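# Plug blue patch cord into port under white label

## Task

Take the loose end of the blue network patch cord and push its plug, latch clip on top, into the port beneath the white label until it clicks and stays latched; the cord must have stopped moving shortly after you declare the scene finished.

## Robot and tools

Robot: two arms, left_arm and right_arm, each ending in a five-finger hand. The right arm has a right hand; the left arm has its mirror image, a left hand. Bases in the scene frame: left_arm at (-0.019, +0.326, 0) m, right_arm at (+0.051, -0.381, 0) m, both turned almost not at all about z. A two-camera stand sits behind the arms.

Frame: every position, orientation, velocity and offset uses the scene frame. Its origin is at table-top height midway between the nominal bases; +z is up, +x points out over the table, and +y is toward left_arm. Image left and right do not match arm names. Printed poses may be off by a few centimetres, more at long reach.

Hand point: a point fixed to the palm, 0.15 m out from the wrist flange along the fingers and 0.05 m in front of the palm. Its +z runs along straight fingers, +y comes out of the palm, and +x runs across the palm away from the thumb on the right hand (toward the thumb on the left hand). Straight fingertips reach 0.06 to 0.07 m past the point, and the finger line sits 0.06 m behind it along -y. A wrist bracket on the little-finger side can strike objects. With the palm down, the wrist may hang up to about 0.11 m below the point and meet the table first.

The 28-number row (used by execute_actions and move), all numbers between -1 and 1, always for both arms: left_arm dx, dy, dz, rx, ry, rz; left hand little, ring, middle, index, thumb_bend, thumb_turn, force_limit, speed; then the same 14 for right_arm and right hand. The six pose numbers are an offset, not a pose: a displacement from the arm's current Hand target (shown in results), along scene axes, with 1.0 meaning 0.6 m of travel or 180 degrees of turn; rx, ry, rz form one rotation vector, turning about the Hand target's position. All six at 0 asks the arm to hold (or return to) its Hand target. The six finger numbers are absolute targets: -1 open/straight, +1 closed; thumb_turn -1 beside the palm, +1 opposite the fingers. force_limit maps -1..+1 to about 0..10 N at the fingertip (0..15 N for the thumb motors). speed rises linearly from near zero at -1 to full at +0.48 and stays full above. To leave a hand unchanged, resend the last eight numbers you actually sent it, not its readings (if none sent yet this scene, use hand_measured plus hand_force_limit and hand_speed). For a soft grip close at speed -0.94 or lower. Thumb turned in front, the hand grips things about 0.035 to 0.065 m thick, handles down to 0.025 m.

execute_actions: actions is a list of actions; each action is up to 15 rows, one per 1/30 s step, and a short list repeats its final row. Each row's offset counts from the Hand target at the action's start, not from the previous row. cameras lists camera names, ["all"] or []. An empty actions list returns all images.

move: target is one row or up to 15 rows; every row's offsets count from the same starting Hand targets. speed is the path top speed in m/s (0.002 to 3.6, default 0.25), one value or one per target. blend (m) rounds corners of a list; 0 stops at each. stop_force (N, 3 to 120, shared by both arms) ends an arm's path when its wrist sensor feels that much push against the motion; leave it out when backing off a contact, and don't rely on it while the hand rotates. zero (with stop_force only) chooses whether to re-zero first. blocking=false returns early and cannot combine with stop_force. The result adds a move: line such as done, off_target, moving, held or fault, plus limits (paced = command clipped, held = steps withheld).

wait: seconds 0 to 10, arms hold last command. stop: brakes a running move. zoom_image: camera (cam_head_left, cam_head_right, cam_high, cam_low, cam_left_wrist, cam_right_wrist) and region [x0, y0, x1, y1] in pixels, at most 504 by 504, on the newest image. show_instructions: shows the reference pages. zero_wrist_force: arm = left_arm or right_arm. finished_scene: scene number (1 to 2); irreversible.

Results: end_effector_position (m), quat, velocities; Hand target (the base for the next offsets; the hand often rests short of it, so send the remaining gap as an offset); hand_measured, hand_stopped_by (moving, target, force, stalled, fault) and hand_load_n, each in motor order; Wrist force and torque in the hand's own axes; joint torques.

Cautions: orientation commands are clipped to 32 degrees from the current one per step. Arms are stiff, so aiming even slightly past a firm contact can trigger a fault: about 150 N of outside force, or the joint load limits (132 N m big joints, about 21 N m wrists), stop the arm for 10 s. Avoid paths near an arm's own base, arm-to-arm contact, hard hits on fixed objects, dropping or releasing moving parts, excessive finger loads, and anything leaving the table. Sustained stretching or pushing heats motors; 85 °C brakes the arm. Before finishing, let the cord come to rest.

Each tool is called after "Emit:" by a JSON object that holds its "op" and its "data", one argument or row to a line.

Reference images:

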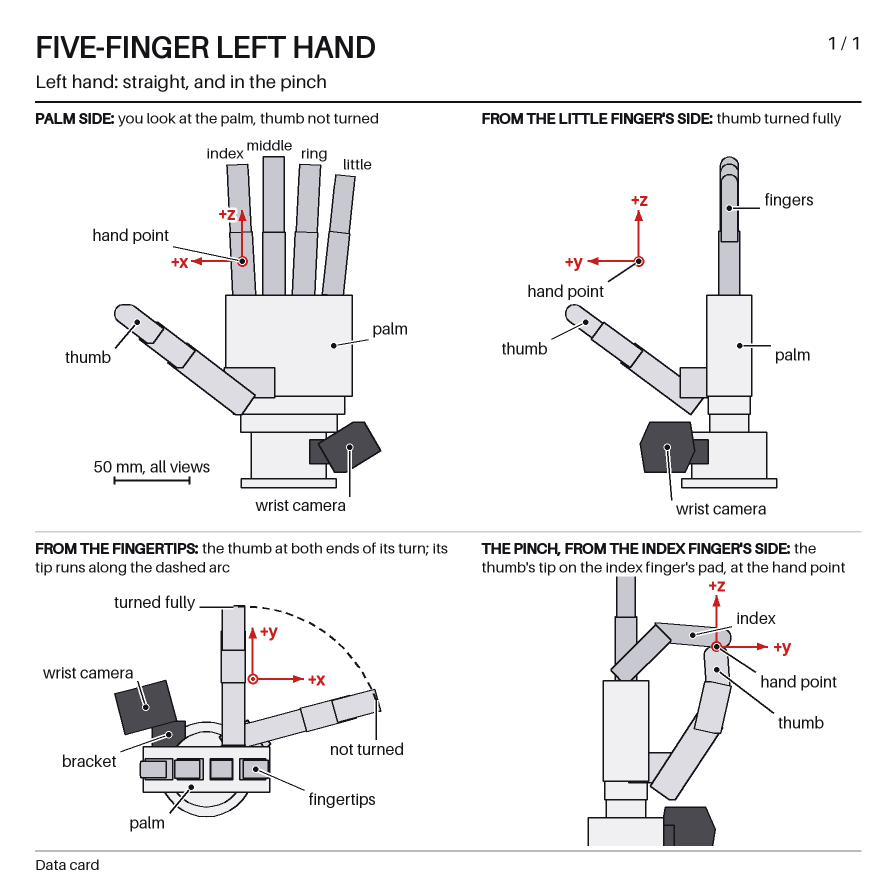

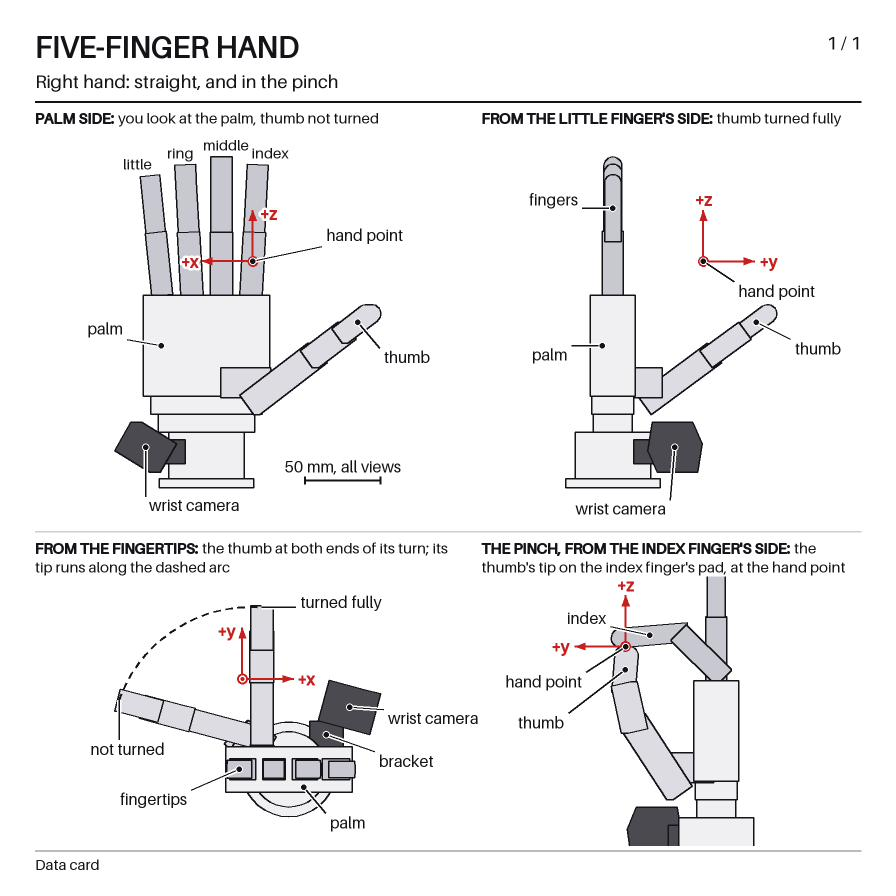

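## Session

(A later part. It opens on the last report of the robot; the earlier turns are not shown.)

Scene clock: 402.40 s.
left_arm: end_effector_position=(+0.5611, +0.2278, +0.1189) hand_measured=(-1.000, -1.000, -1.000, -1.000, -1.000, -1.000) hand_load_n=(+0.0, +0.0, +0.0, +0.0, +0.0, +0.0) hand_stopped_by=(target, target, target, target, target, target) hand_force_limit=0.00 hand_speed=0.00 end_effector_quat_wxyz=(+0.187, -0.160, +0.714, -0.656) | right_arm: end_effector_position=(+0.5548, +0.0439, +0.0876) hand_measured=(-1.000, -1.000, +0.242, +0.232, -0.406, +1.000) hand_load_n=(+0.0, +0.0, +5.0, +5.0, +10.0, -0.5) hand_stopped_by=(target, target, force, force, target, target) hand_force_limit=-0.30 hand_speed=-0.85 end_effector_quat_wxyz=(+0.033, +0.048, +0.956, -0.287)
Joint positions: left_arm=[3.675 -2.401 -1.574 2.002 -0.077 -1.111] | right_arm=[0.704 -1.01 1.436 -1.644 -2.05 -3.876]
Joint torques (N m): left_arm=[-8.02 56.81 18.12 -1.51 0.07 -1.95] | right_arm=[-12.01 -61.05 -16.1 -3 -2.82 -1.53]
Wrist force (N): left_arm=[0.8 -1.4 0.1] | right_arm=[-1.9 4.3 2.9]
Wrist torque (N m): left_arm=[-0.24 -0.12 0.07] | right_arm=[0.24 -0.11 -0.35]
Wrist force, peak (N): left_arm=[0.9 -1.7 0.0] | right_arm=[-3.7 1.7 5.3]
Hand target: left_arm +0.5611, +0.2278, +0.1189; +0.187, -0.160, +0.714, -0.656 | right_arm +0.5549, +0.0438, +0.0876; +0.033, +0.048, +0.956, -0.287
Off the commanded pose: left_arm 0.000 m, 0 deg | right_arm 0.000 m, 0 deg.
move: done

Emit:
{"op": "move", "data": {
  "target": [
    [0,0,0,0,0,0,-1,-1,-1,-1,-1,-1,0,0,0,0.00025,-0.001,0,0,0,-1,-1,0.7,0.7,-0.4,1,-0.3,-0.85]
  ],
  "speed": 0.01
}}

Emit:
{"op": "move", "data": {
  "target": [
    [0,0,0,0,0,0,-1,-1,-1,-1,-1,-1,0,0,0.002,-0.0002,0,0,0,0,-1,-1,0.7,0.7,-0.4,1,-0.3,-0.85]
  ],
  "speed": 0.01,
  "stop_force": 10,
  "zero": false,
  "cameras": ["cam_left_wrist","cam_right_wrist"]
}}

Emit:
{"op": "zoom_image", "data": {
  "camera": "cam_right_wrist",
  "region": [330, 240, 400, 310]
}}

Emit:
{"op": "zoom_image", "data": {
  "camera": "cam_left_wrist",
  "region": [316, 230, 346, 260]
}}

Scene clock: 403.27 s.
left_arm: end_effector_position=(+0.5611, +0.2278, +0.1189) hand_measured=(-1.000, -1.000, -1.000, -1.000, -1.000, -1.000) hand_load_n=(+0.0, +0.0, +0.0, +0.0, +0.0, -0.5) hand_stopped_by=(target, target, target, target, target, target) hand_force_limit=0.00 hand_speed=0.00 end_effector_quat_wxyz=(+0.187, -0.160, +0.714, -0.656) | right_arm: end_effector_position=(+0.5549, +0.0439, +0.0871) hand_measured=(-1.000, -1.000, +0.242, +0.232, -0.406, +1.000) hand_load_n=(+0.0, +0.0, +5.0, +4.0, +10.0, -1.5) hand_stopped_by=(target, target, force, force, target, target) hand_force_limit=-0.30 hand_speed=-0.85 end_effector_quat_wxyz=(+0.033, +0.048, +0.956, -0.287)
Joint positions: left_arm=[3.675 -2.401 -1.574 2.002 -0.077 -1.111] | right_arm=[0.703 -1.01 1.437 -1.645 -2.05 -3.875]
Joint torques (N m): left_arm=[-8.57 56.76 18.3 -1.79 0.06 -2.39] | right_arm=[7.06 -38.06 -15.48 -4.01 -1.67 1.35]
Wrist force (N): left_arm=[0.8 -1.6 0.0] | right_arm=[1.0 -2.2 -0.1]
Wrist torque (N m): left_arm=[-0.27 -0.12 0.07] | right_arm=[0.01 -0.12 -0.43]
Wrist force, peak (N): left_arm=[0.7 -1.7 0.1] | right_arm=[-1.2 4.5 2.6]
Hand target: left_arm +0.5611, +0.2278, +0.1189; +0.187, -0.160, +0.714, -0.656 | right_arm +0.5549, +0.0439, +0.0870; +0.033, +0.048, +0.956, -0.287
Off the commanded pose: left_arm 0.000 m, 0 deg | right_arm 0.000 m, 0 deg.
move: done

Scene clock: 404.57 s.
left_arm: end_effector_position=(+0.5611, +0.2278, +0.1189) hand_measured=(-1.000, -1.000, -1.000, -1.000, -1.000, -1.000) hand_load_n=(+0.0, +0.0, +0.0, +0.0, +0.0, -0.5) hand_stopped_by=(target, target, target, target, target, target) hand_force_limit=0.00 hand_speed=0.00 end_effector_quat_wxyz=(+0.187, -0.160, +0.714, -0.656) | right_arm: end_effector_position=(+0.5561, +0.0438, +0.0870) hand_measured=(-1.000, -1.000, +0.242, +0.232, -0.406, +1.000) hand_load_n=(+0.0, +0.0, +5.5, +4.0, +10.0, -2.5) hand_stopped_by=(target, target, force, force, target, target) hand_force_limit=-0.30 hand_speed=-0.85 end_effector_quat_wxyz=(+0.033, +0.048, +0.956, -0.287)
Joint positions: left_arm=[3.675 -2.401 -1.574 2.002 -0.077 -1.111] | right_arm=[0.702 -1.008 1.434 -1.645 -2.051 -3.877]
Joint torques (N m): left_arm=[-5.84 57.14 18.45 -1.45 0 -2.07] | right_arm=[-14.82 -38.23 -32.48 -1.95 -4.02 -1.23]
Wrist force (N): left_arm=[0.7 -1.6 -0.1] | right_arm=[8.5 -3.4 1.0]
Wrist torque (N m): left_arm=[-0.26 -0.10 0.07] | right_arm=[-0.03 -0.21 -0.42]
Wrist force, peak (N): left_arm=[0.8 -1.7 0.2] | right_arm=[8.5 -4.3 0.4]
Hand target: left_arm +0.5611, +0.2278, +0.1189; +0.187, -0.160, +0.714, -0.656 | right_arm +0.5561, +0.0438, +0.0870; +0.033, +0.048, +0.956, -0.287
Off the commanded pose: left_arm 0.000 m, 0 deg | right_arm 0.000 m, 0 deg.
move: done
Images, in order (width x height): cam_left_wrist 672x504, cam_right_wrist 672x504.

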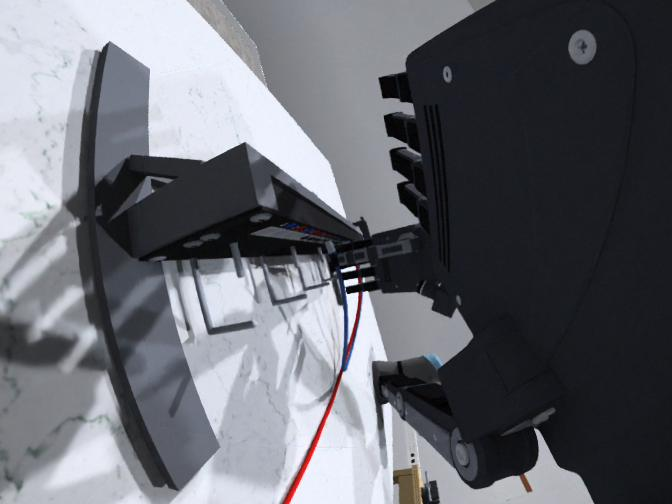

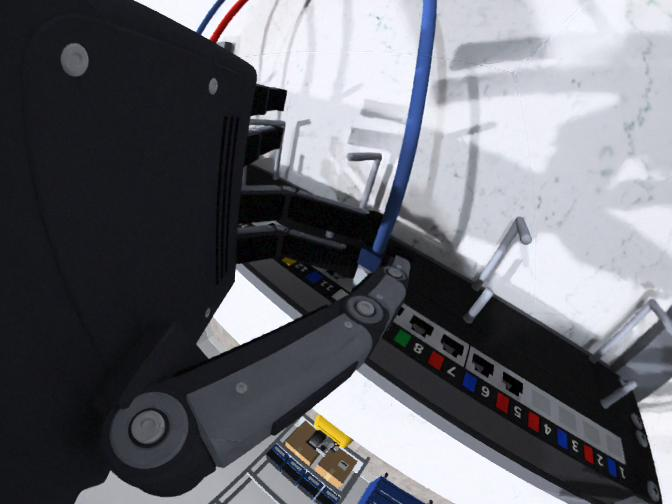

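Scaled by 7.200 from the camera's 672x504 image, which has a finer 960x720 frame.

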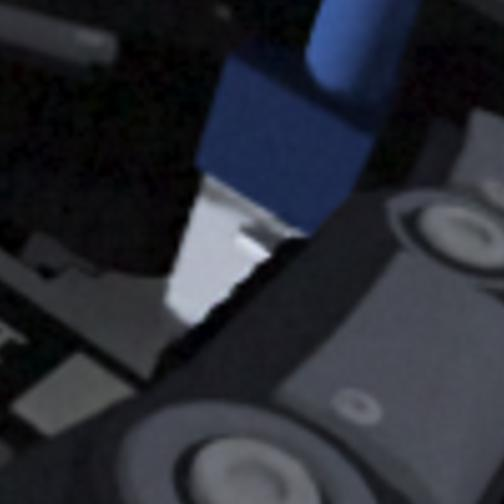

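Scaled by 16.800 from the camera's 672x504 image, which has a finer 960x720 frame.

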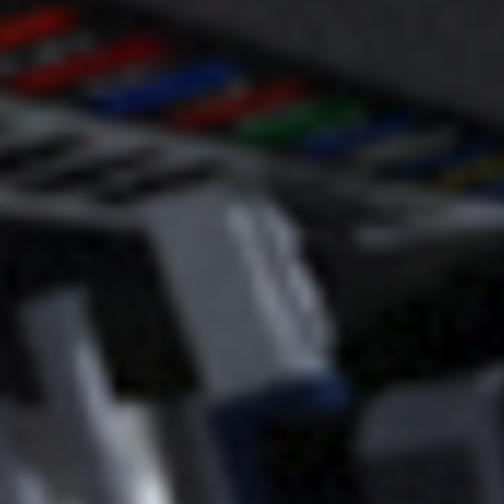

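Emit:
{"op": "zoom_image", "data": {
  "camera": "cam_left_wrist",
  "region": [321, 235, 341, 255]
}}

Emit:
{"op": "zoom_image", "data": {
  "camera": "cam_right_wrist",
  "region": [345, 255, 380, 290]
}}

Scaled by 25.200 from the camera's 672x504 image, which has a finer 960x720 frame.

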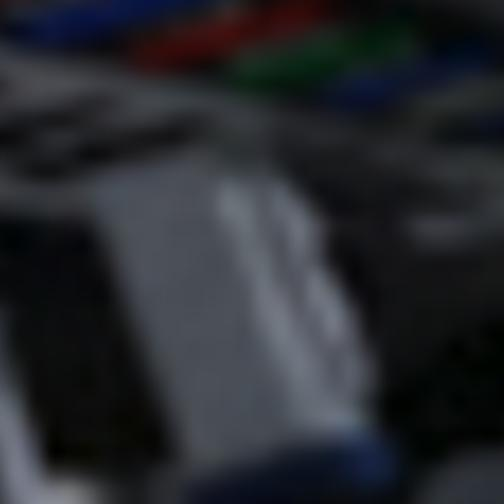

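Scaled by 14.400 from the camera's 672x504 image, which has a finer 960x720 frame.

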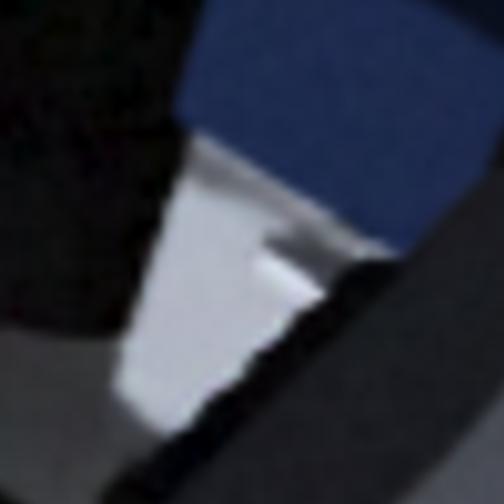

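Emit:
{"op": "move", "data": {
  "target": [
    [0,0,0,0,0,0,-1,-1,-1,-1,-1,-1,0,0,-0.001,0.0001,0,0,0,0,-1,-1,0.7,0.7,-0.4,1,-0.3,-0.85],
    [0,0,0,0,0,0,-1,-1,-1,-1,-1,-1,0,0,-0.001,0.0001,-0.001,-0.0011,-0.011,0,-1,-1,0.7,0.7,-0.4,1,-0.3,-0.85]
  ],
  "speed": 0.02,
  "cameras": ["cam_left_wrist","cam_right_wrist"]
}}

Emit:
{"op": "zoom_image", "data": {
  "camera": "cam_left_wrist",
  "region": [321, 235, 341, 255]
}}

Emit:
{"op": "zoom_image", "data": {
  "camera": "cam_right_wrist",
  "region": [345, 255, 380, 290]
}}

Scene clock: 408.33 s.
left_arm: end_effector_position=(+0.5611, +0.2278, +0.1189) hand_measured=(-1.000, -1.000, -1.000, -1.000, -1.000, -1.000) hand_load_n=(+0.0, +0.0, +0.0, +0.0, +0.0, +0.0) hand_stopped_by=(target, target, target, target, target, target) hand_force_limit=0.00 hand_speed=0.00 end_effector_quat_wxyz=(+0.187, -0.160, +0.714, -0.656) | right_arm: end_effector_position=(+0.5555, +0.0439, +0.0864) hand_measured=(-1.000, -1.000, +0.242, +0.232, -0.406, +1.000) hand_load_n=(+0.0, +0.0, +5.0, +4.0, +10.0, -1.5) hand_stopped_by=(target, target, force, force, target, target) hand_force_limit=-0.30 hand_speed=-0.85 end_effector_quat_wxyz=(+0.049, +0.052, +0.955, -0.288)
Joint positions: left_arm=[3.675 -2.401 -1.574 2.002 -0.077 -1.111] | right_arm=[0.711 -1.016 1.459 -1.678 -2.07 -3.858]
Joint torques (N m): left_arm=[-7.48 55.69 18.4 -1.51 0.24 -2.29] | right_arm=[10.42 -56.18 -12.98 -4.42 -2.92 1.79]
Wrist force (N): left_arm=[0.8 -1.3 -0.2] | right_arm=[2.4 -2.6 0.0]
Wrist torque (N m): left_arm=[-0.22 -0.13 0.07] | right_arm=[0.01 -0.16 -0.45]
Wrist force, peak (N): left_arm=[0.7 -1.8 0.0] | right_arm=[8.9 -4.1 0.4]
Hand target: left_arm +0.5611, +0.2278, +0.1189; +0.187, -0.160, +0.714, -0.656 | right_arm +0.5555, +0.0439, +0.0864; +0.050, +0.052, +0.955, -0.288
Off the commanded pose: left_arm 0.000 m, 0 deg | right_arm 0.000 m, 0 deg.
move: done
Images, in order (width x height): cam_left_wrist 672x504, cam_right_wrist 672x504.

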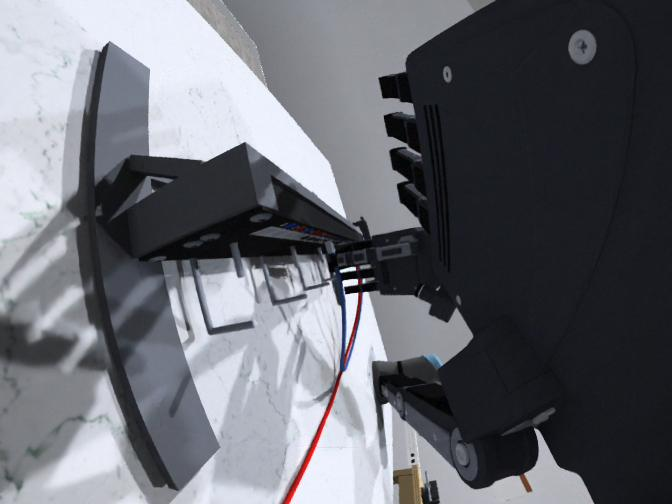

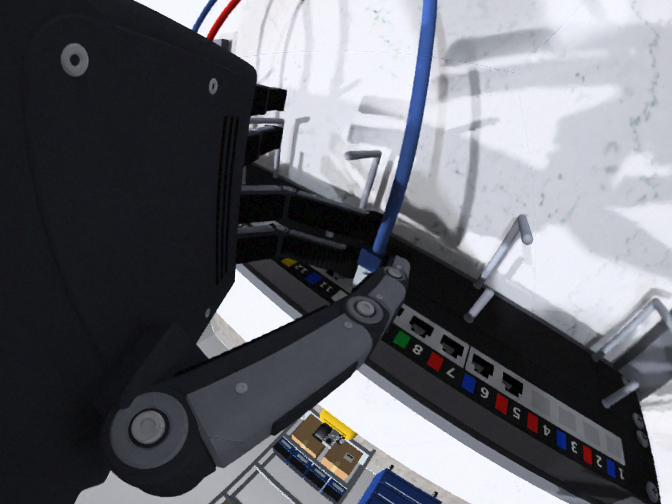

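Scaled by 25.200 from the camera's 672x504 image, which has a finer 960x720 frame.

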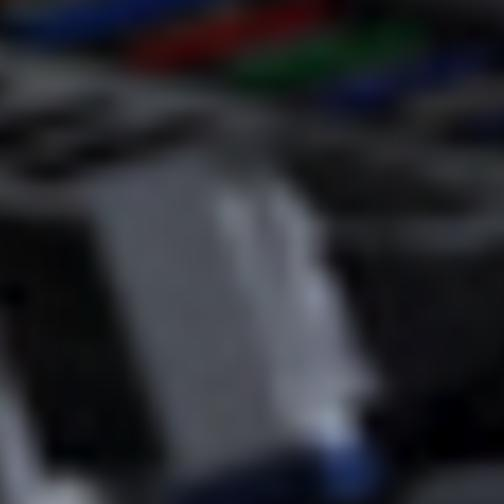

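Scaled by 14.400 from the camera's 672x504 image, which has a finer 960x720 frame.

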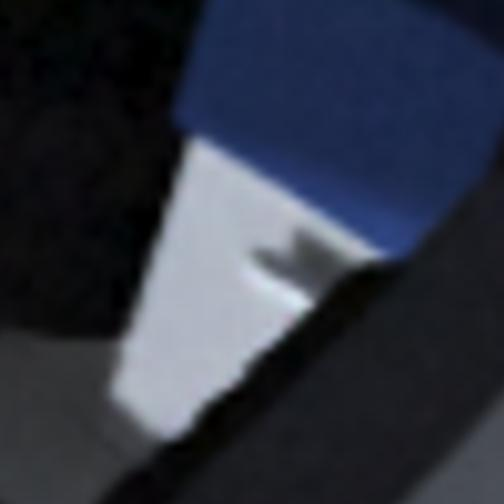

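Emit:
{"op": "move", "data": {
  "target": [
    [0,0,0,0,0,0,-1,-1,-1,-1,-1,-1,0,0,0.00498,-0.0005,0,0,0,0,-1,-1,0.7,0.7,-0.4,1,-0.3,-0.85]
  ],
  "speed": 0.01,
  "stop_force": 11,
  "zero": false,
  "cameras": ["cam_left_wrist","cam_right_wrist"]
}}

Emit:
{"op": "zoom_image", "data": {
  "camera": "cam_left_wrist",
  "region": [321, 235, 341, 255]
}}

Emit:
{"op": "zoom_image", "data": {
  "camera": "cam_right_wrist",
  "region": [345, 255, 380, 290]
}}

Scene clock: 409.83 s.
left_arm: end_effector_position=(+0.5611, +0.2278, +0.1189) hand_measured=(-1.000, -1.000, -1.000, -1.000, -1.000, -1.000) hand_load_n=(-0.5, +0.0, +0.0, +0.0, +0.0, +0.0) hand_stopped_by=(target, target, target, target, target, target) hand_force_limit=0.00 hand_speed=0.00 end_effector_quat_wxyz=(+0.187, -0.160, +0.714, -0.656) | right_arm: end_effector_position=(+0.5585, +0.0436, +0.0864) hand_measured=(-1.000, -1.000, +0.242, +0.232, -0.406, +1.000) hand_load_n=(+0.0, +0.0, +5.5, +4.0, +10.0, -2.5) hand_stopped_by=(target, target, force, force, target, target) hand_force_limit=-0.30 hand_speed=-0.85 end_effector_quat_wxyz=(+0.050, +0.052, +0.955, -0.288)
Joint positions: left_arm=[3.675 -2.401 -1.574 2.002 -0.077 -1.111] | right_arm=[0.708 -1.013 1.454 -1.678 -2.071 -3.861]
Joint torques (N m): left_arm=[-7.73 57.29 18.92 -1.37 0.22 -2.36] | right_arm=[-16.2 -39.55 -32.02 -2.92 -4.55 -1.19]
Wrist force (N): left_arm=[0.9 -1.6 -0.1] | right_arm=[10.8 -4.0 0.4]
Wrist torque (N m): left_arm=[-0.25 -0.14 0.08] | right_arm=[-0.01 -0.26 -0.44]
Wrist force, peak (N): left_arm=[0.8 -1.8 0.1] | right_arm=[10.8 -4.7 -0.2]
Hand target: left_arm +0.5611, +0.2278, +0.1189; +0.187, -0.160, +0.714, -0.656 | right_arm +0.5585, +0.0436, +0.0864; +0.050, +0.052, +0.955, -0.288
Off the commanded pose: left_arm 0.000 m, 0 deg | right_arm 0.000 m, 0 deg.
move: done
Images, in order (width x height): cam_left_wrist 672x504, cam_right_wrist 672x504.

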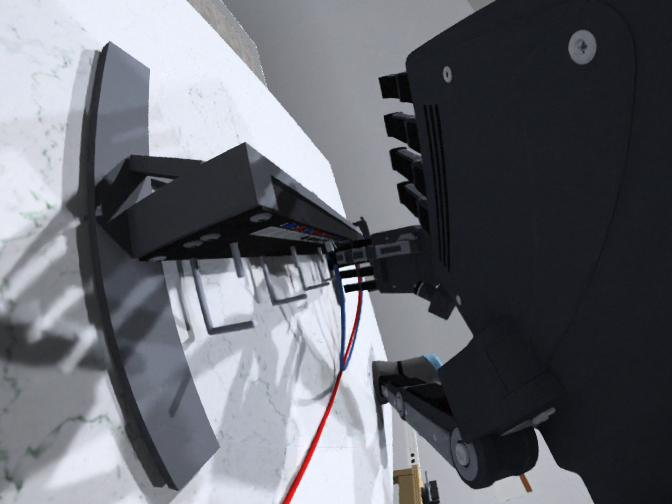

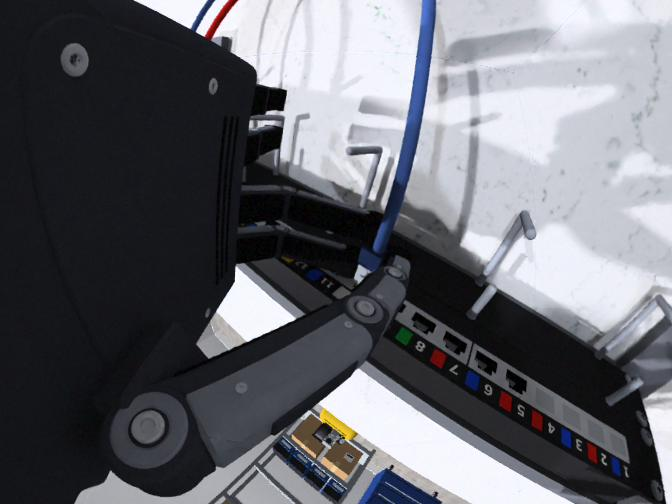

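Scaled by 25.200 from the camera's 672x504 image, which has a finer 960x720 frame.

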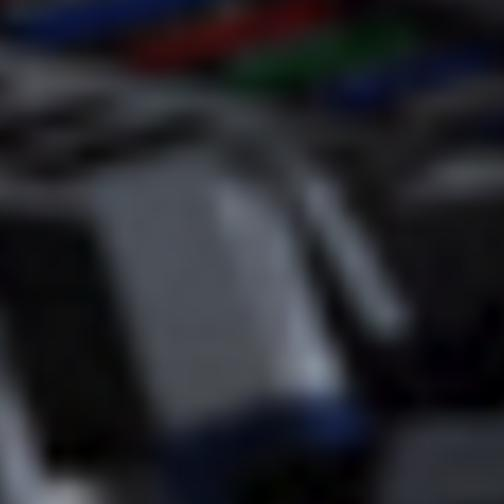

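Scaled by 14.400 from the camera's 672x504 image, which has a finer 960x720 frame.

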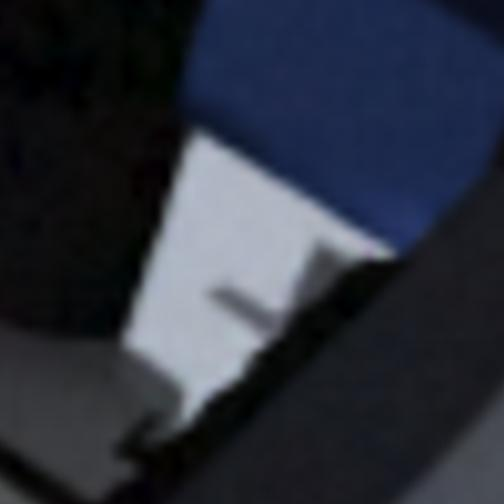

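Emit:
{"op": "move", "data": {
  "target": [
    [0,0,0,0,0,0,-1,-1,-1,-1,-1,-1,0,0,0.00498,-0.0005,0,0,0,0,-1,-1,0.7,0.7,-0.4,1,-0.3,-0.85]
  ],
  "speed": 0.01,
  "stop_force": 14,
  "zero": false,
  "cameras": ["cam_left_wrist","cam_right_wrist"]
}}

Emit:
{"op": "zoom_image", "data": {
  "camera": "cam_left_wrist",
  "region": [321, 235, 341, 255]
}}

Emit:
{"op": "zoom_image", "data": {
  "camera": "cam_right_wrist",
  "region": [345, 255, 380, 290]
}}

Scene clock: 411.57 s.
left_arm: end_effector_position=(+0.5611, +0.2278, +0.1189) hand_measured=(-1.000, -1.000, -1.000, -1.000, -1.000, -1.000) hand_load_n=(+0.0, +0.0, +0.0, +0.0, +0.0, -0.5) hand_stopped_by=(target, target, target, target, target, target) hand_force_limit=0.00 hand_speed=0.00 end_effector_quat_wxyz=(+0.187, -0.160, +0.714, -0.656) | right_arm: end_effector_position=(+0.5594, +0.0435, +0.0864) hand_measured=(-1.000, -1.000, +0.242, +0.232, -0.406, +1.000) hand_load_n=(+0.0, +0.0, +5.5, +3.5, +10.0, -4.5) hand_stopped_by=(target, target, force, force, target, target) hand_force_limit=-0.30 hand_speed=-0.85 end_effector_quat_wxyz=(+0.050, +0.052, +0.955, -0.288)
Joint positions: left_arm=[3.675 -2.401 -1.574 2.002 -0.077 -1.111] | right_arm=[0.707 -1.011 1.452 -1.678 -2.071 -3.863]
Joint torques (N m): left_arm=[-7.82 56.77 18.46 -1.38 0.06 -2.32] | right_arm=[2.01 -60.14 -21.98 -8.24 -1.83 2.73]
Wrist force (N): left_arm=[0.7 -1.5 -0.2] | right_arm=[18.6 -2.7 0.2]
Wrist torque (N m): left_arm=[-0.24 -0.11 0.07] | right_arm=[-0.03 -0.31 -0.50]
Wrist force, peak (N): left_arm=[0.9 -1.7 0.0] | right_arm=[22.8 -4.4 -0.9]
Hand target: left_arm +0.5611, +0.2278, +0.1189; +0.187, -0.160, +0.714, -0.656 | right_arm +0.5594, +0.0435, +0.0864; +0.050, +0.052, +0.955, -0.288 (not the last commanded pose)
Off the commanded pose: left_arm 0.000 m, 0 deg | right_arm 0.002 m, 0 deg.
move: contact (right_arm)
Images, in order (width x height): cam_left_wrist 672x504, cam_right_wrist 672x504.

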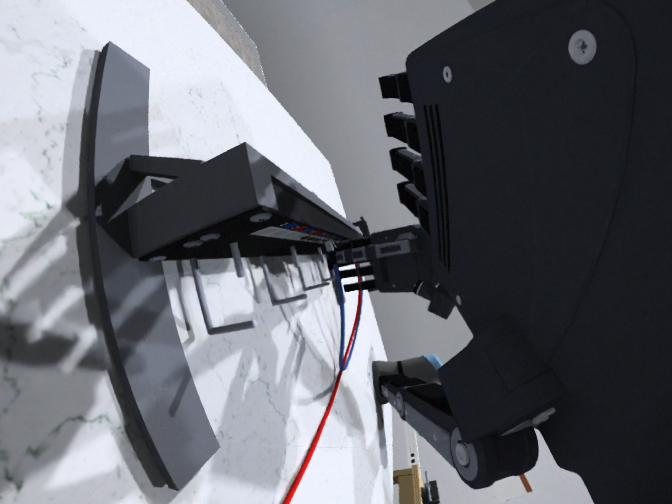

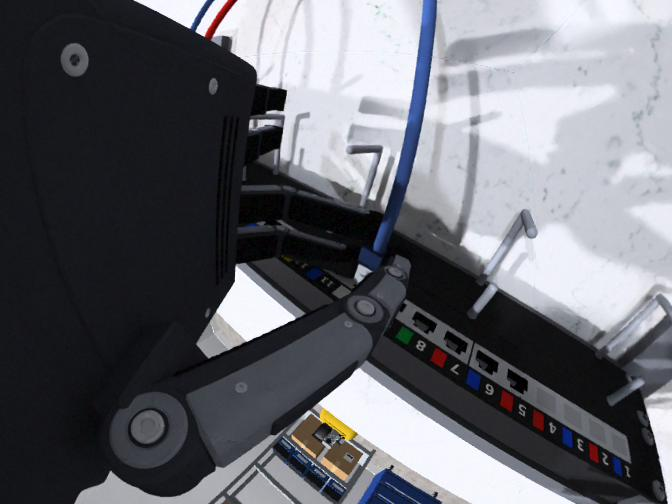

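Scaled by 25.200 from the camera's 672x504 image, which has a finer 960x720 frame.

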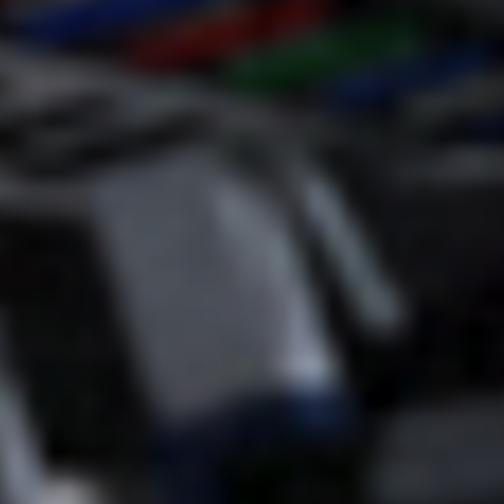

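Scaled by 14.400 from the camera's 672x504 image, which has a finer 960x720 frame.

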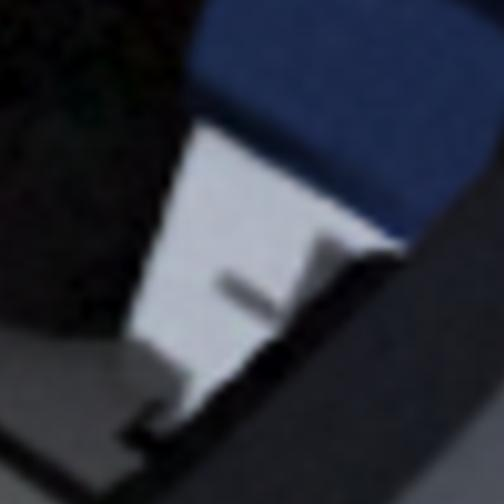

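Emit:
{"op": "move", "data": {
  "target": [
    [0,0,0,0,0,0,-1,-1,-1,-1,-1,-1,0,0,-0.00498,0.0005,0,0,0,0,-1,-1,0.7,0.7,-0.4,1,-0.3,-0.85]
  ],
  "speed": 0.006,
  "stop_force": 25,
  "cameras": ["cam_left_wrist","cam_right_wrist"]
}}

Emit:
{"op": "zoom_image", "data": {
  "camera": "cam_left_wrist",
  "region": [321, 235, 341, 255]
}}

Emit:
{"op": "zoom_image", "data": {
  "camera": "cam_right_wrist",
  "region": [345, 255, 380, 290]
}}

Scene clock: 413.10 s.
left_arm: end_effector_position=(+0.5611, +0.2278, +0.1189) hand_measured=(-1.000, -1.000, -1.000, -1.000, -1.000, -1.000) hand_load_n=(+0.0, -0.5, +0.0, +0.0, +0.0, -0.5) hand_stopped_by=(target, target, target, target, target, target) hand_force_limit=0.00 hand_speed=0.00 end_effector_quat_wxyz=(+0.187, -0.160, +0.714, -0.656) | right_arm: end_effector_position=(+0.5564, +0.0438, +0.0864) hand_measured=(-1.000, -1.000, +0.242, +0.232, -0.406, +1.000) hand_load_n=(+0.0, +0.0, +5.0, +4.0, +10.5, +0.0) hand_stopped_by=(target, target, force, force, target, target) hand_force_limit=-0.30 hand_speed=-0.85 end_effector_quat_wxyz=(+0.050, +0.052, +0.955, -0.288)
Joint positions: left_arm=[3.675 -2.401 -1.574 2.002 -0.077 -1.111] | right_arm=[0.71 -1.015 1.458 -1.679 -2.07 -3.859]
Joint torques (N m): left_arm=[-7.39 57.65 19.84 -1.57 0.26 -2.31] | right_arm=[11.29 -57.49 -12.98 -2.19 1.03 1.45]
Wrist force (N): left_arm=[0.8 -1.6 0.0] | right_arm=[-4.5 0.7 0.5]
Wrist torque (N m): left_arm=[-0.25 -0.12 0.08] | right_arm=[0.12 -0.11 -0.38]
Wrist force, peak (N): left_arm=[0.7 -1.8 0.0] | right_arm=[18.6 -3.2 -0.4]
Hand target: left_arm +0.5611, +0.2278, +0.1189; +0.187, -0.160, +0.714, -0.656 | right_arm +0.5564, +0.0438, +0.0864; +0.050, +0.052, +0.955, -0.288
Off the commanded pose: left_arm 0.000 m, 0 deg | right_arm 0.000 m, 0 deg.
move: done
Images, in order (width x height): cam_left_wrist 672x504, cam_right_wrist 672x504.

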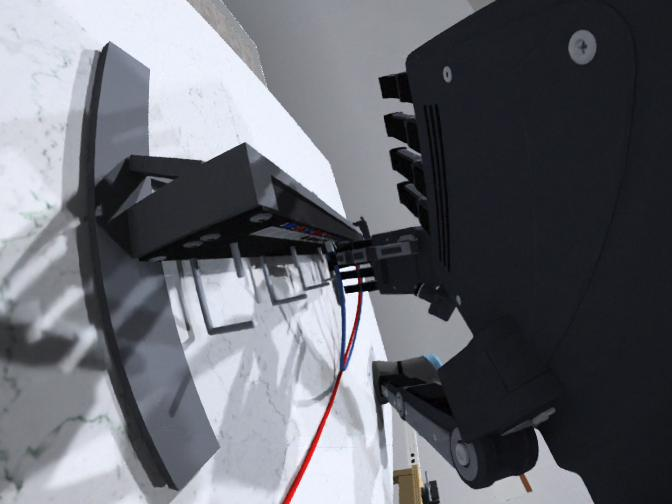

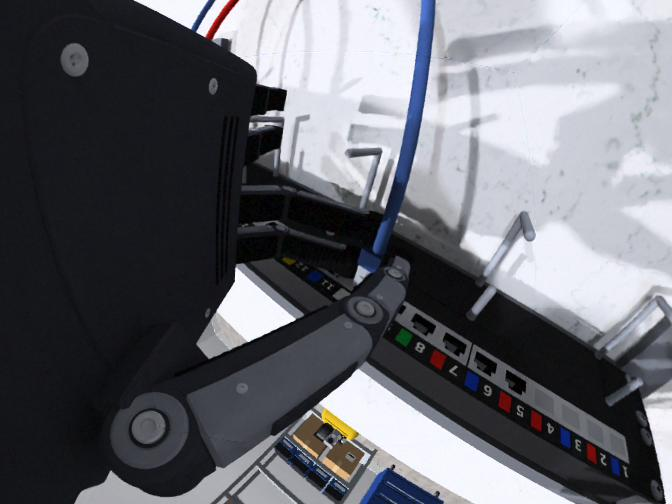

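Scaled by 25.200 from the camera's 672x504 image, which has a finer 960x720 frame.

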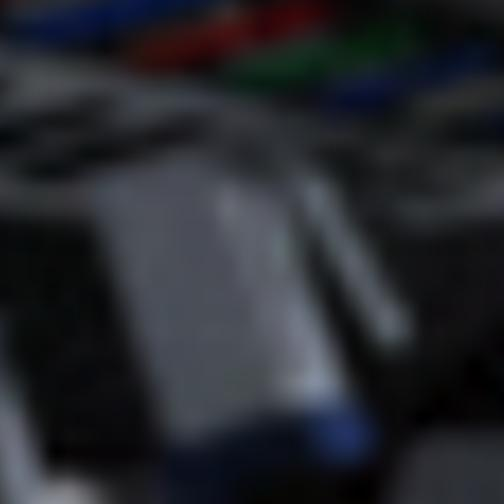

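Scaled by 14.400 from the camera's 672x504 image, which has a finer 960x720 frame.

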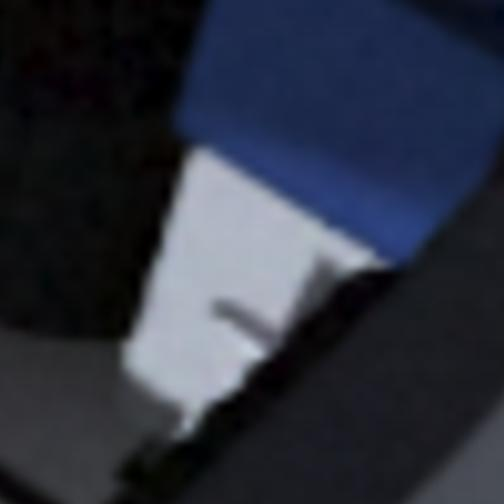

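Emit:
{"op": "move", "data": {
  "target": [
    [0,0,0,0,0,0,-1,-1,-1,-1,-1,-1,0,0,0.001,-0.0001,0,0,0,0,-1,-1,0.7,0.7,-0.4,1,-0.3,-0.85]
  ],
  "speed": 0.01
}}

Emit:
{"op": "execute_actions", "data": {
  "actions": [
    [[0,0,0,0,0,0,-1,-1,-1,-1,-1,-1,0,0,0,0,0,0,0,0,-1,-1,0.0,0.7,-0.4,1,-0.3,-0.8]],
    [[0,0,0,0,0,0,-1,-1,-1,-1,-1,-1,0,0,0,0,0,0,0,0,-1,-1,0.0,0.7,-0.4,1,-0.3,-0.8]],
    [[0,0,0,0,0,0,-1,-1,-1,-1,-1,-1,0,0,0,0,0,0,0,0,-1,-1,0.0,0.13,-0.4,1,-0.3,-0.8]],
    [[0,0,0,0,0,0,-1,-1,-1,-1,-1,-1,0,0,0,0,0,0,0,0,-1,-1,0.0,0.13,-0.4,1,-0.3,-0.8]]
  ],
  "cameras": ["cam_left_wrist","cam_right_wrist"]
}}

Emit:
{"op": "zoom_image", "data": {
  "camera": "cam_left_wrist",
  "region": [311, 225, 351, 265]
}}

Emit:
{"op": "zoom_image", "data": {
  "camera": "cam_right_wrist",
  "region": [330, 240, 400, 310]
}}

Scene clock: 414.67 s.
left_arm: end_effector_position=(+0.5611, +0.2278, +0.1189) hand_measured=(-1.000, -1.000, -1.000, -1.000, -1.000, -1.000) hand_load_n=(+0.0, -0.5, +0.0, +0.0, +0.0, -0.5) hand_stopped_by=(target, target, target, target, target, target) hand_force_limit=0.00 hand_speed=0.00 end_effector_quat_wxyz=(+0.187, -0.160, +0.714, -0.656) | right_arm: end_effector_position=(+0.5569, +0.0438, +0.0864) hand_measured=(-1.000, -1.000, +0.242, +0.232, -0.406, +1.000) hand_load_n=(+0.0, +0.0, +5.0, +4.0, +10.5, -1.5) hand_stopped_by=(target, target, force, force, target, target) hand_force_limit=-0.30 hand_speed=-0.85 end_effector_quat_wxyz=(+0.050, +0.052, +0.955, -0.288)
Joint positions: left_arm=[3.675 -2.401 -1.574 2.002 -0.077 -1.111] | right_arm=[0.71 -1.014 1.457 -1.679 -2.071 -3.86]
Joint torques (N m): left_arm=[-6.82 56.48 16.28 -1.48 0.22 -2.25] | right_arm=[-14.12 -37.26 -30.86 -0.96 -1.78 -1.55]
Wrist force (N): left_arm=[0.8 -1.5 0.0] | right_arm=[2.8 -2.2 0.6]
Wrist torque (N m): left_arm=[-0.25 -0.12 0.07] | right_arm=[0.02 -0.15 -0.48]
Wrist force, peak (N): left_arm=[0.8 -1.8 0.1] | right_arm=[-5.2 1.3 1.0]
Hand target: left_arm +0.5611, +0.2278, +0.1189; +0.187, -0.160, +0.714, -0.656 | right_arm +0.5570, +0.0437, +0.0864; +0.050, +0.052, +0.955, -0.288
Off the commanded pose: left_arm 0.000 m, 0 deg | right_arm 0.000 m, 0 deg.
move: done

Scene clock: 416.87 s.
left_arm: end_effector_position=(+0.5611, +0.2278, +0.1189) hand_measured=(-1.000, -1.000, -1.000, -1.000, -1.000, -1.000) hand_load_n=(+0.0, +0.0, +0.0, +0.0, +0.0, -0.5) hand_stopped_by=(target, target, target, target, target, target) hand_force_limit=0.00 hand_speed=0.00 end_effector_quat_wxyz=(+0.187, -0.160, +0.714, -0.656) | right_arm: end_effector_position=(+0.5570, +0.0437, +0.0864) hand_measured=(-1.000, -1.000, +0.000, +0.130, -0.404, +1.000) hand_load_n=(+0.0, +0.0, +0.0, +0.0, +3.5, -0.5) hand_stopped_by=(target, target, target, target, target, target) hand_force_limit=-0.30 hand_speed=-0.80 end_effector_quat_wxyz=(+0.050, +0.052, +0.955, -0.288)
Joint positions: left_arm=[3.675 -2.401 -1.574 2.002 -0.077 -1.111] | right_arm=[0.71 -1.014 1.456 -1.679 -2.071 -3.86]
Joint torques (N m): left_arm=[-7.27 55.81 18.21 -1.77 0.47 -2.05] | right_arm=[-10.58 -37.91 -23.33 -1.94 -2.09 -1.34]
Wrist force (N): left_arm=[0.8 -1.6 0.0] | right_arm=[0.6 1.1 -1.5]
Wrist torque (N m): left_arm=[-0.26 -0.12 0.08] | right_arm=[0.08 -0.12 -0.42]
Wrist force, peak (N): left_arm=[0.6 -1.8 0.1] | right_arm=[3.2 -2.0 0.2]
Hand target: left_arm +0.5611, +0.2278, +0.1189; +0.187, -0.160, +0.714, -0.656 | right_arm +0.5570, +0.0437, +0.0864; +0.050, +0.052, +0.955, -0.288
Off the commanded pose: left_arm 0.000 m, 0 deg | right_arm 0.000 m, 0 deg.
Images, in order (width x height): cam_left_wrist 672x504, cam_right_wrist 672x504.

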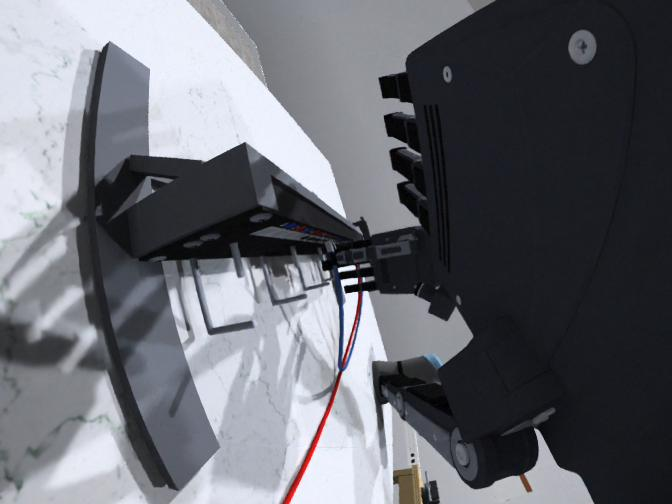

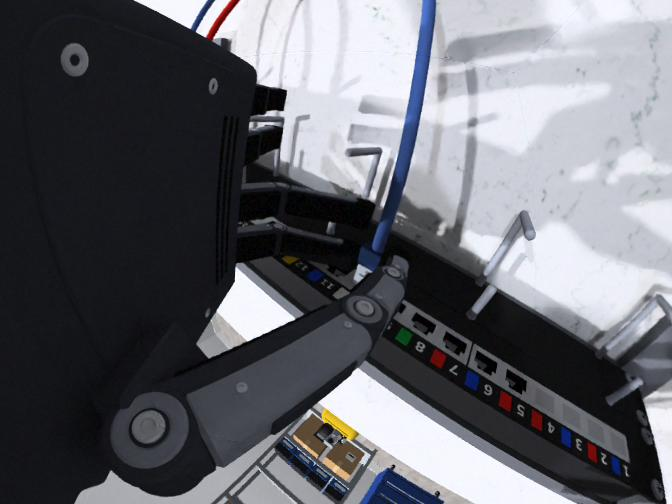

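Scaled by 12.600 from the camera's 672x504 image, which has a finer 960x720 frame.

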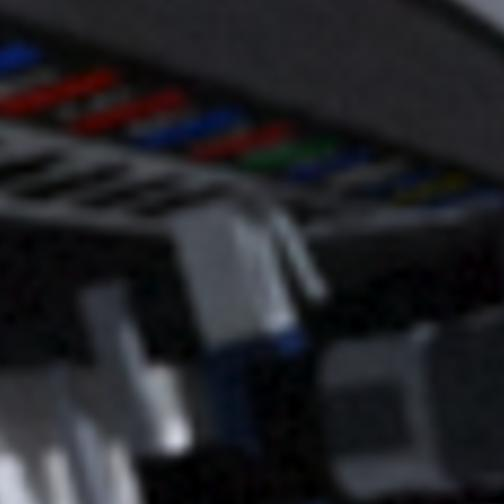

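Scaled by 7.200 from the camera's 672x504 image, which has a finer 960x720 frame.

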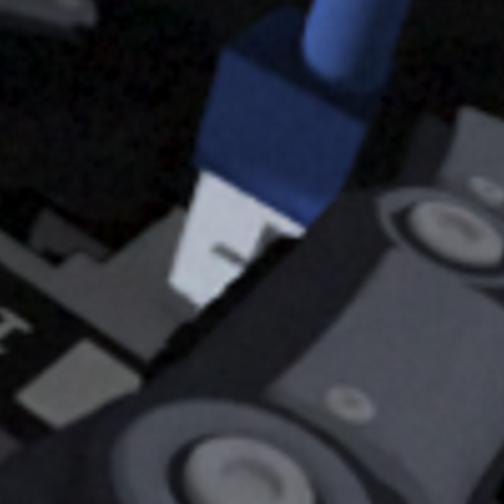

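Emit:
{"op": "execute_actions", "data": {
  "actions": [
    [[0,0,0,0,0,0,-1,-1,-1,-1,-1,-1,0,0,0,0,0,0,0,0,-1,-1,-0.5,-0.3,-0.6,1,-0.3,-0.6]],
    [[0,0,0,0,0,0,-1,-1,-1,-1,-1,-1,0,0,0,0,0,0,0,0,-1,-1,-0.5,-0.3,-0.6,1,-0.3,-0.6]],
    [[0,0,0,0,0,0,-1,-1,-1,-1,-1,-1,0,0,0,0,0,0,0,0,-1,-1,-1,-1,-1,1,-0.3,-0.5]],
    [[0,0,0,0,0,0,-1,-1,-1,-1,-1,-1,0,0,0,0,0,0,0,0,-1,-1,-1,-1,-1,1,-0.3,-0.5]],
    [[0,0,0,0,0,0,-1,-1,-1,-1,-1,-1,0,0,0,0,0,0,0,0,-1,-1,-1,-1,-1,1,-0.3,-0.5]]
  ],
  "cameras": ["cam_left_wrist","cam_right_wrist"]
}}

Emit:
{"op": "zoom_image", "data": {
  "camera": "cam_right_wrist",
  "region": [330, 240, 400, 310]
}}

Scene clock: 419.80 s.
left_arm: end_effector_position=(+0.5611, +0.2278, +0.1189) hand_measured=(-1.000, -1.000, -1.000, -1.000, -1.000, -1.000) hand_load_n=(+0.0, +0.0, +0.0, +0.0, +0.0, -0.5) hand_stopped_by=(target, target, target, target, target, target) hand_force_limit=0.00 hand_speed=0.00 end_effector_quat_wxyz=(+0.187, -0.160, +0.714, -0.656) | right_arm: end_effector_position=(+0.5570, +0.0437, +0.0864) hand_measured=(-1.000, -1.000, -0.242, -0.112, -1.000, +1.000) hand_load_n=(+0.0, +0.0, -14.0, -13.0, -0.5, +0.0) hand_stopped_by=(target, target, stalled, stalled, target, target) hand_force_limit=-0.30 hand_speed=-0.50 end_effector_quat_wxyz=(+0.050, +0.052, +0.955, -0.288)
Joint positions: left_arm=[3.675 -2.401 -1.574 2.002 -0.077 -1.111] | right_arm=[0.71 -1.014 1.457 -1.679 -2.071 -3.86]
Joint torques (N m): left_arm=[-7.38 56.38 18.9 -1.8 0.44 -2.1] | right_arm=[-15.47 -38.92 -13.74 -3.57 -9.27 2.89]
Wrist force (N): left_arm=[0.8 -1.5 0.0] | right_arm=[19.1 9.8 -17.4]
Wrist torque (N m): left_arm=[-0.24 -0.13 0.08] | right_arm=[0.10 0.36 -0.10]
Wrist force, peak (N): left_arm=[1.0 -1.8 0.2] | right_arm=[19.5 12.0 -19.5]
Hand target: left_arm +0.5611, +0.2278, +0.1189; +0.187, -0.160, +0.714, -0.656 | right_arm +0.5570, +0.0437, +0.0864; +0.050, +0.052, +0.955, -0.288
Off the commanded pose: left_arm 0.000 m, 0 deg | right_arm 0.000 m, 0 deg.
Images, in order (width x height): cam_left_wrist 672x504, cam_right_wrist 672x504.

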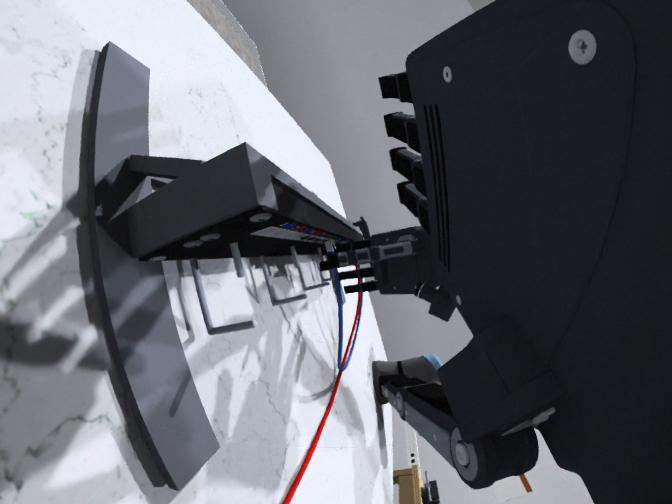

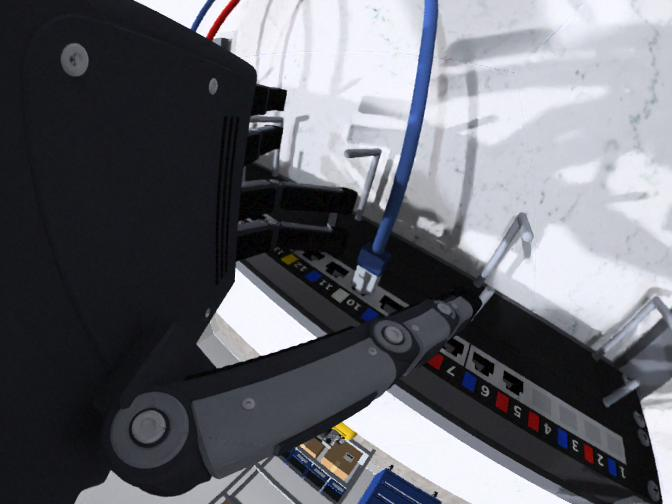

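Scaled by 7.200 from the camera's 672x504 image, which has a finer 960x720 frame.

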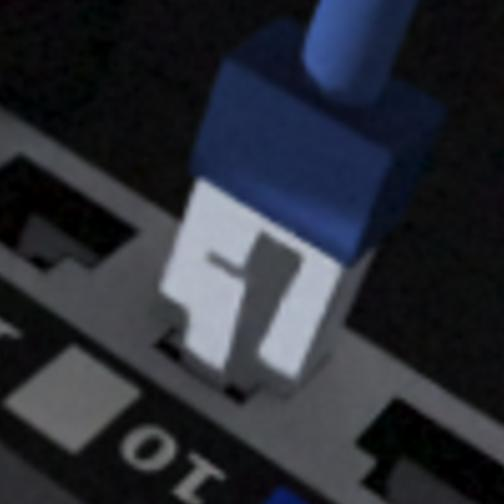

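Emit:
{"op": "execute_actions", "data": {
  "actions": [
    [[0,0,0,0,0,0,-1,-1,-1,-1,-1,-1,0,0,0,0,0,0,0,0,-1,-1,-0.1,0.05,-1,1,-0.3,-0.5]],
    [[0,0,0,0,0,0,-1,-1,-1,-1,-1,-1,0,0,0,0,0,0,0,0,-1,-1,-0.1,0.05,-1,1,-0.3,-0.5]]
  ],
  "cameras": ["cam_left_wrist","cam_right_wrist"]
}}

Emit:
{"op": "zoom_image", "data": {
  "camera": "cam_right_wrist",
  "region": [260, 140, 400, 280]
}}

Emit:
{"op": "zoom_image", "data": {
  "camera": "cam_left_wrist",
  "region": [300, 210, 370, 280]
}}

Scene clock: 421.17 s.
left_arm: end_effector_position=(+0.5611, +0.2278, +0.1189) hand_measured=(-1.000, -1.000, -1.000, -1.000, -1.000, -1.000) hand_load_n=(+0.0, +0.0, +0.0, +0.0, +0.0, +0.0) hand_stopped_by=(target, target, target, target, target, target) hand_force_limit=0.00 hand_speed=0.00 end_effector_quat_wxyz=(+0.187, -0.160, +0.714, -0.656) | right_arm: end_effector_position=(+0.5570, +0.0437, +0.0864) hand_measured=(-1.000, -1.000, -0.100, -0.072, -1.000, +1.000) hand_load_n=(+0.0, +0.0, +0.0, +4.0, +0.0, +0.0) hand_stopped_by=(target, target, target, force, target, target) hand_force_limit=-0.30 hand_speed=-0.50 end_effector_quat_wxyz=(+0.050, +0.052, +0.955, -0.288)
Joint positions: left_arm=[3.675 -2.401 -1.574 2.002 -0.077 -1.111] | right_arm=[0.71 -1.014 1.457 -1.679 -2.071 -3.86]
Joint torques (N m): left_arm=[-7.84 55.95 17.76 -1.74 0.15 -2.11] | right_arm=[-2.45 -59.82 -36.67 -9.41 -1.28 -0.8]
Wrist force (N): left_arm=[0.7 -1.4 -0.1] | right_arm=[17.7 -6.3 3.3]
Wrist torque (N m): left_arm=[-0.23 -0.12 0.07] | right_arm=[-0.05 0.31 -0.26]
Wrist force, peak (N): left_arm=[0.9 -1.7 0.0] | right_arm=[19.5 9.8 -17.7]
Hand target: left_arm +0.5611, +0.2278, +0.1189; +0.187, -0.160, +0.714, -0.656 | right_arm +0.5570, +0.0437, +0.0864; +0.050, +0.052, +0.955, -0.288
Off the commanded pose: left_arm 0.000 m, 0 deg | right_arm 0.000 m, 0 deg.
Images, in order (width x height): cam_left_wrist 672x504, cam_right_wrist 672x504.

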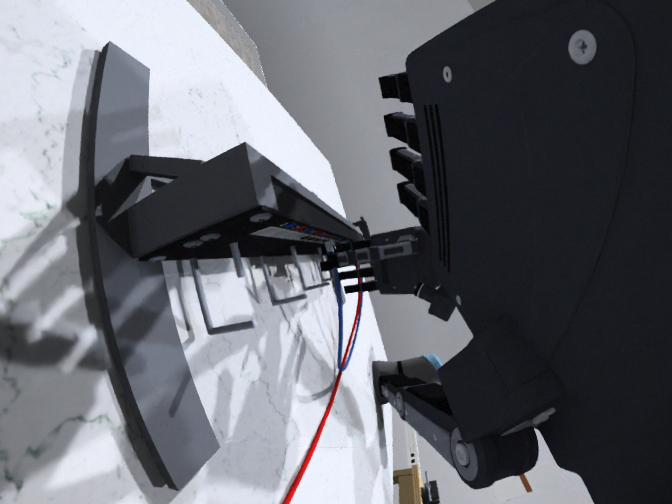

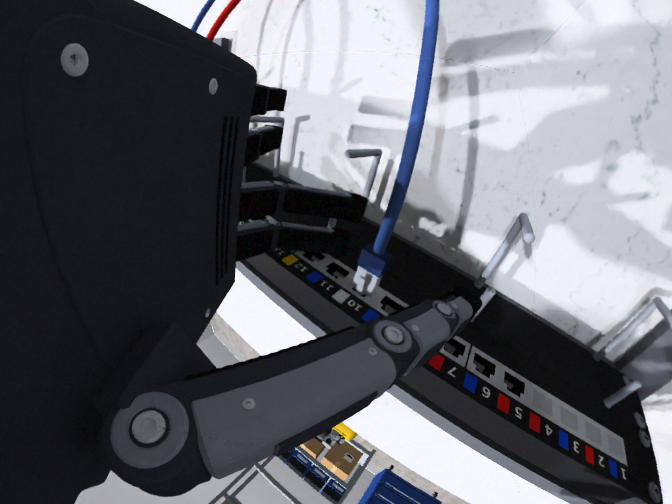

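Scaled by 3.600 from the camera's 672x504 image, which has a finer 960x720 frame.

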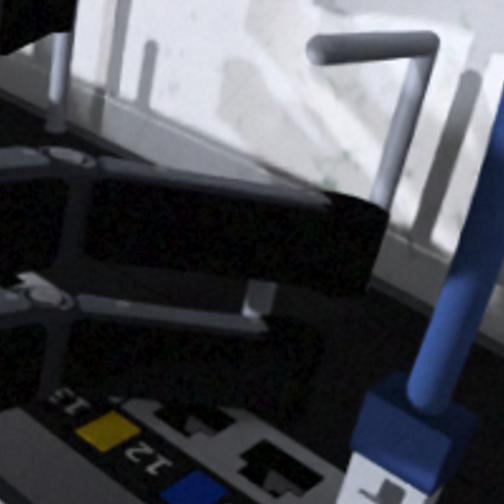

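Scaled by 7.200 from the camera's 672x504 image, which has a finer 960x720 frame.

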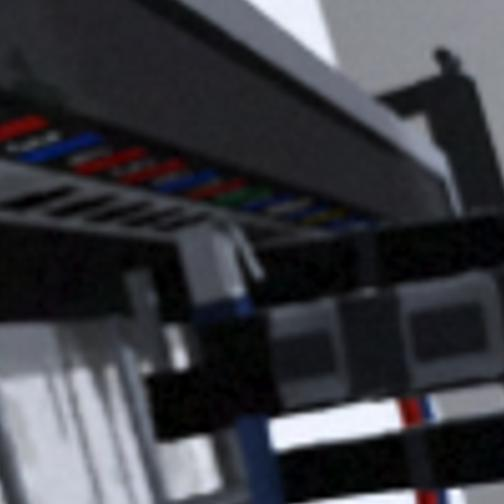

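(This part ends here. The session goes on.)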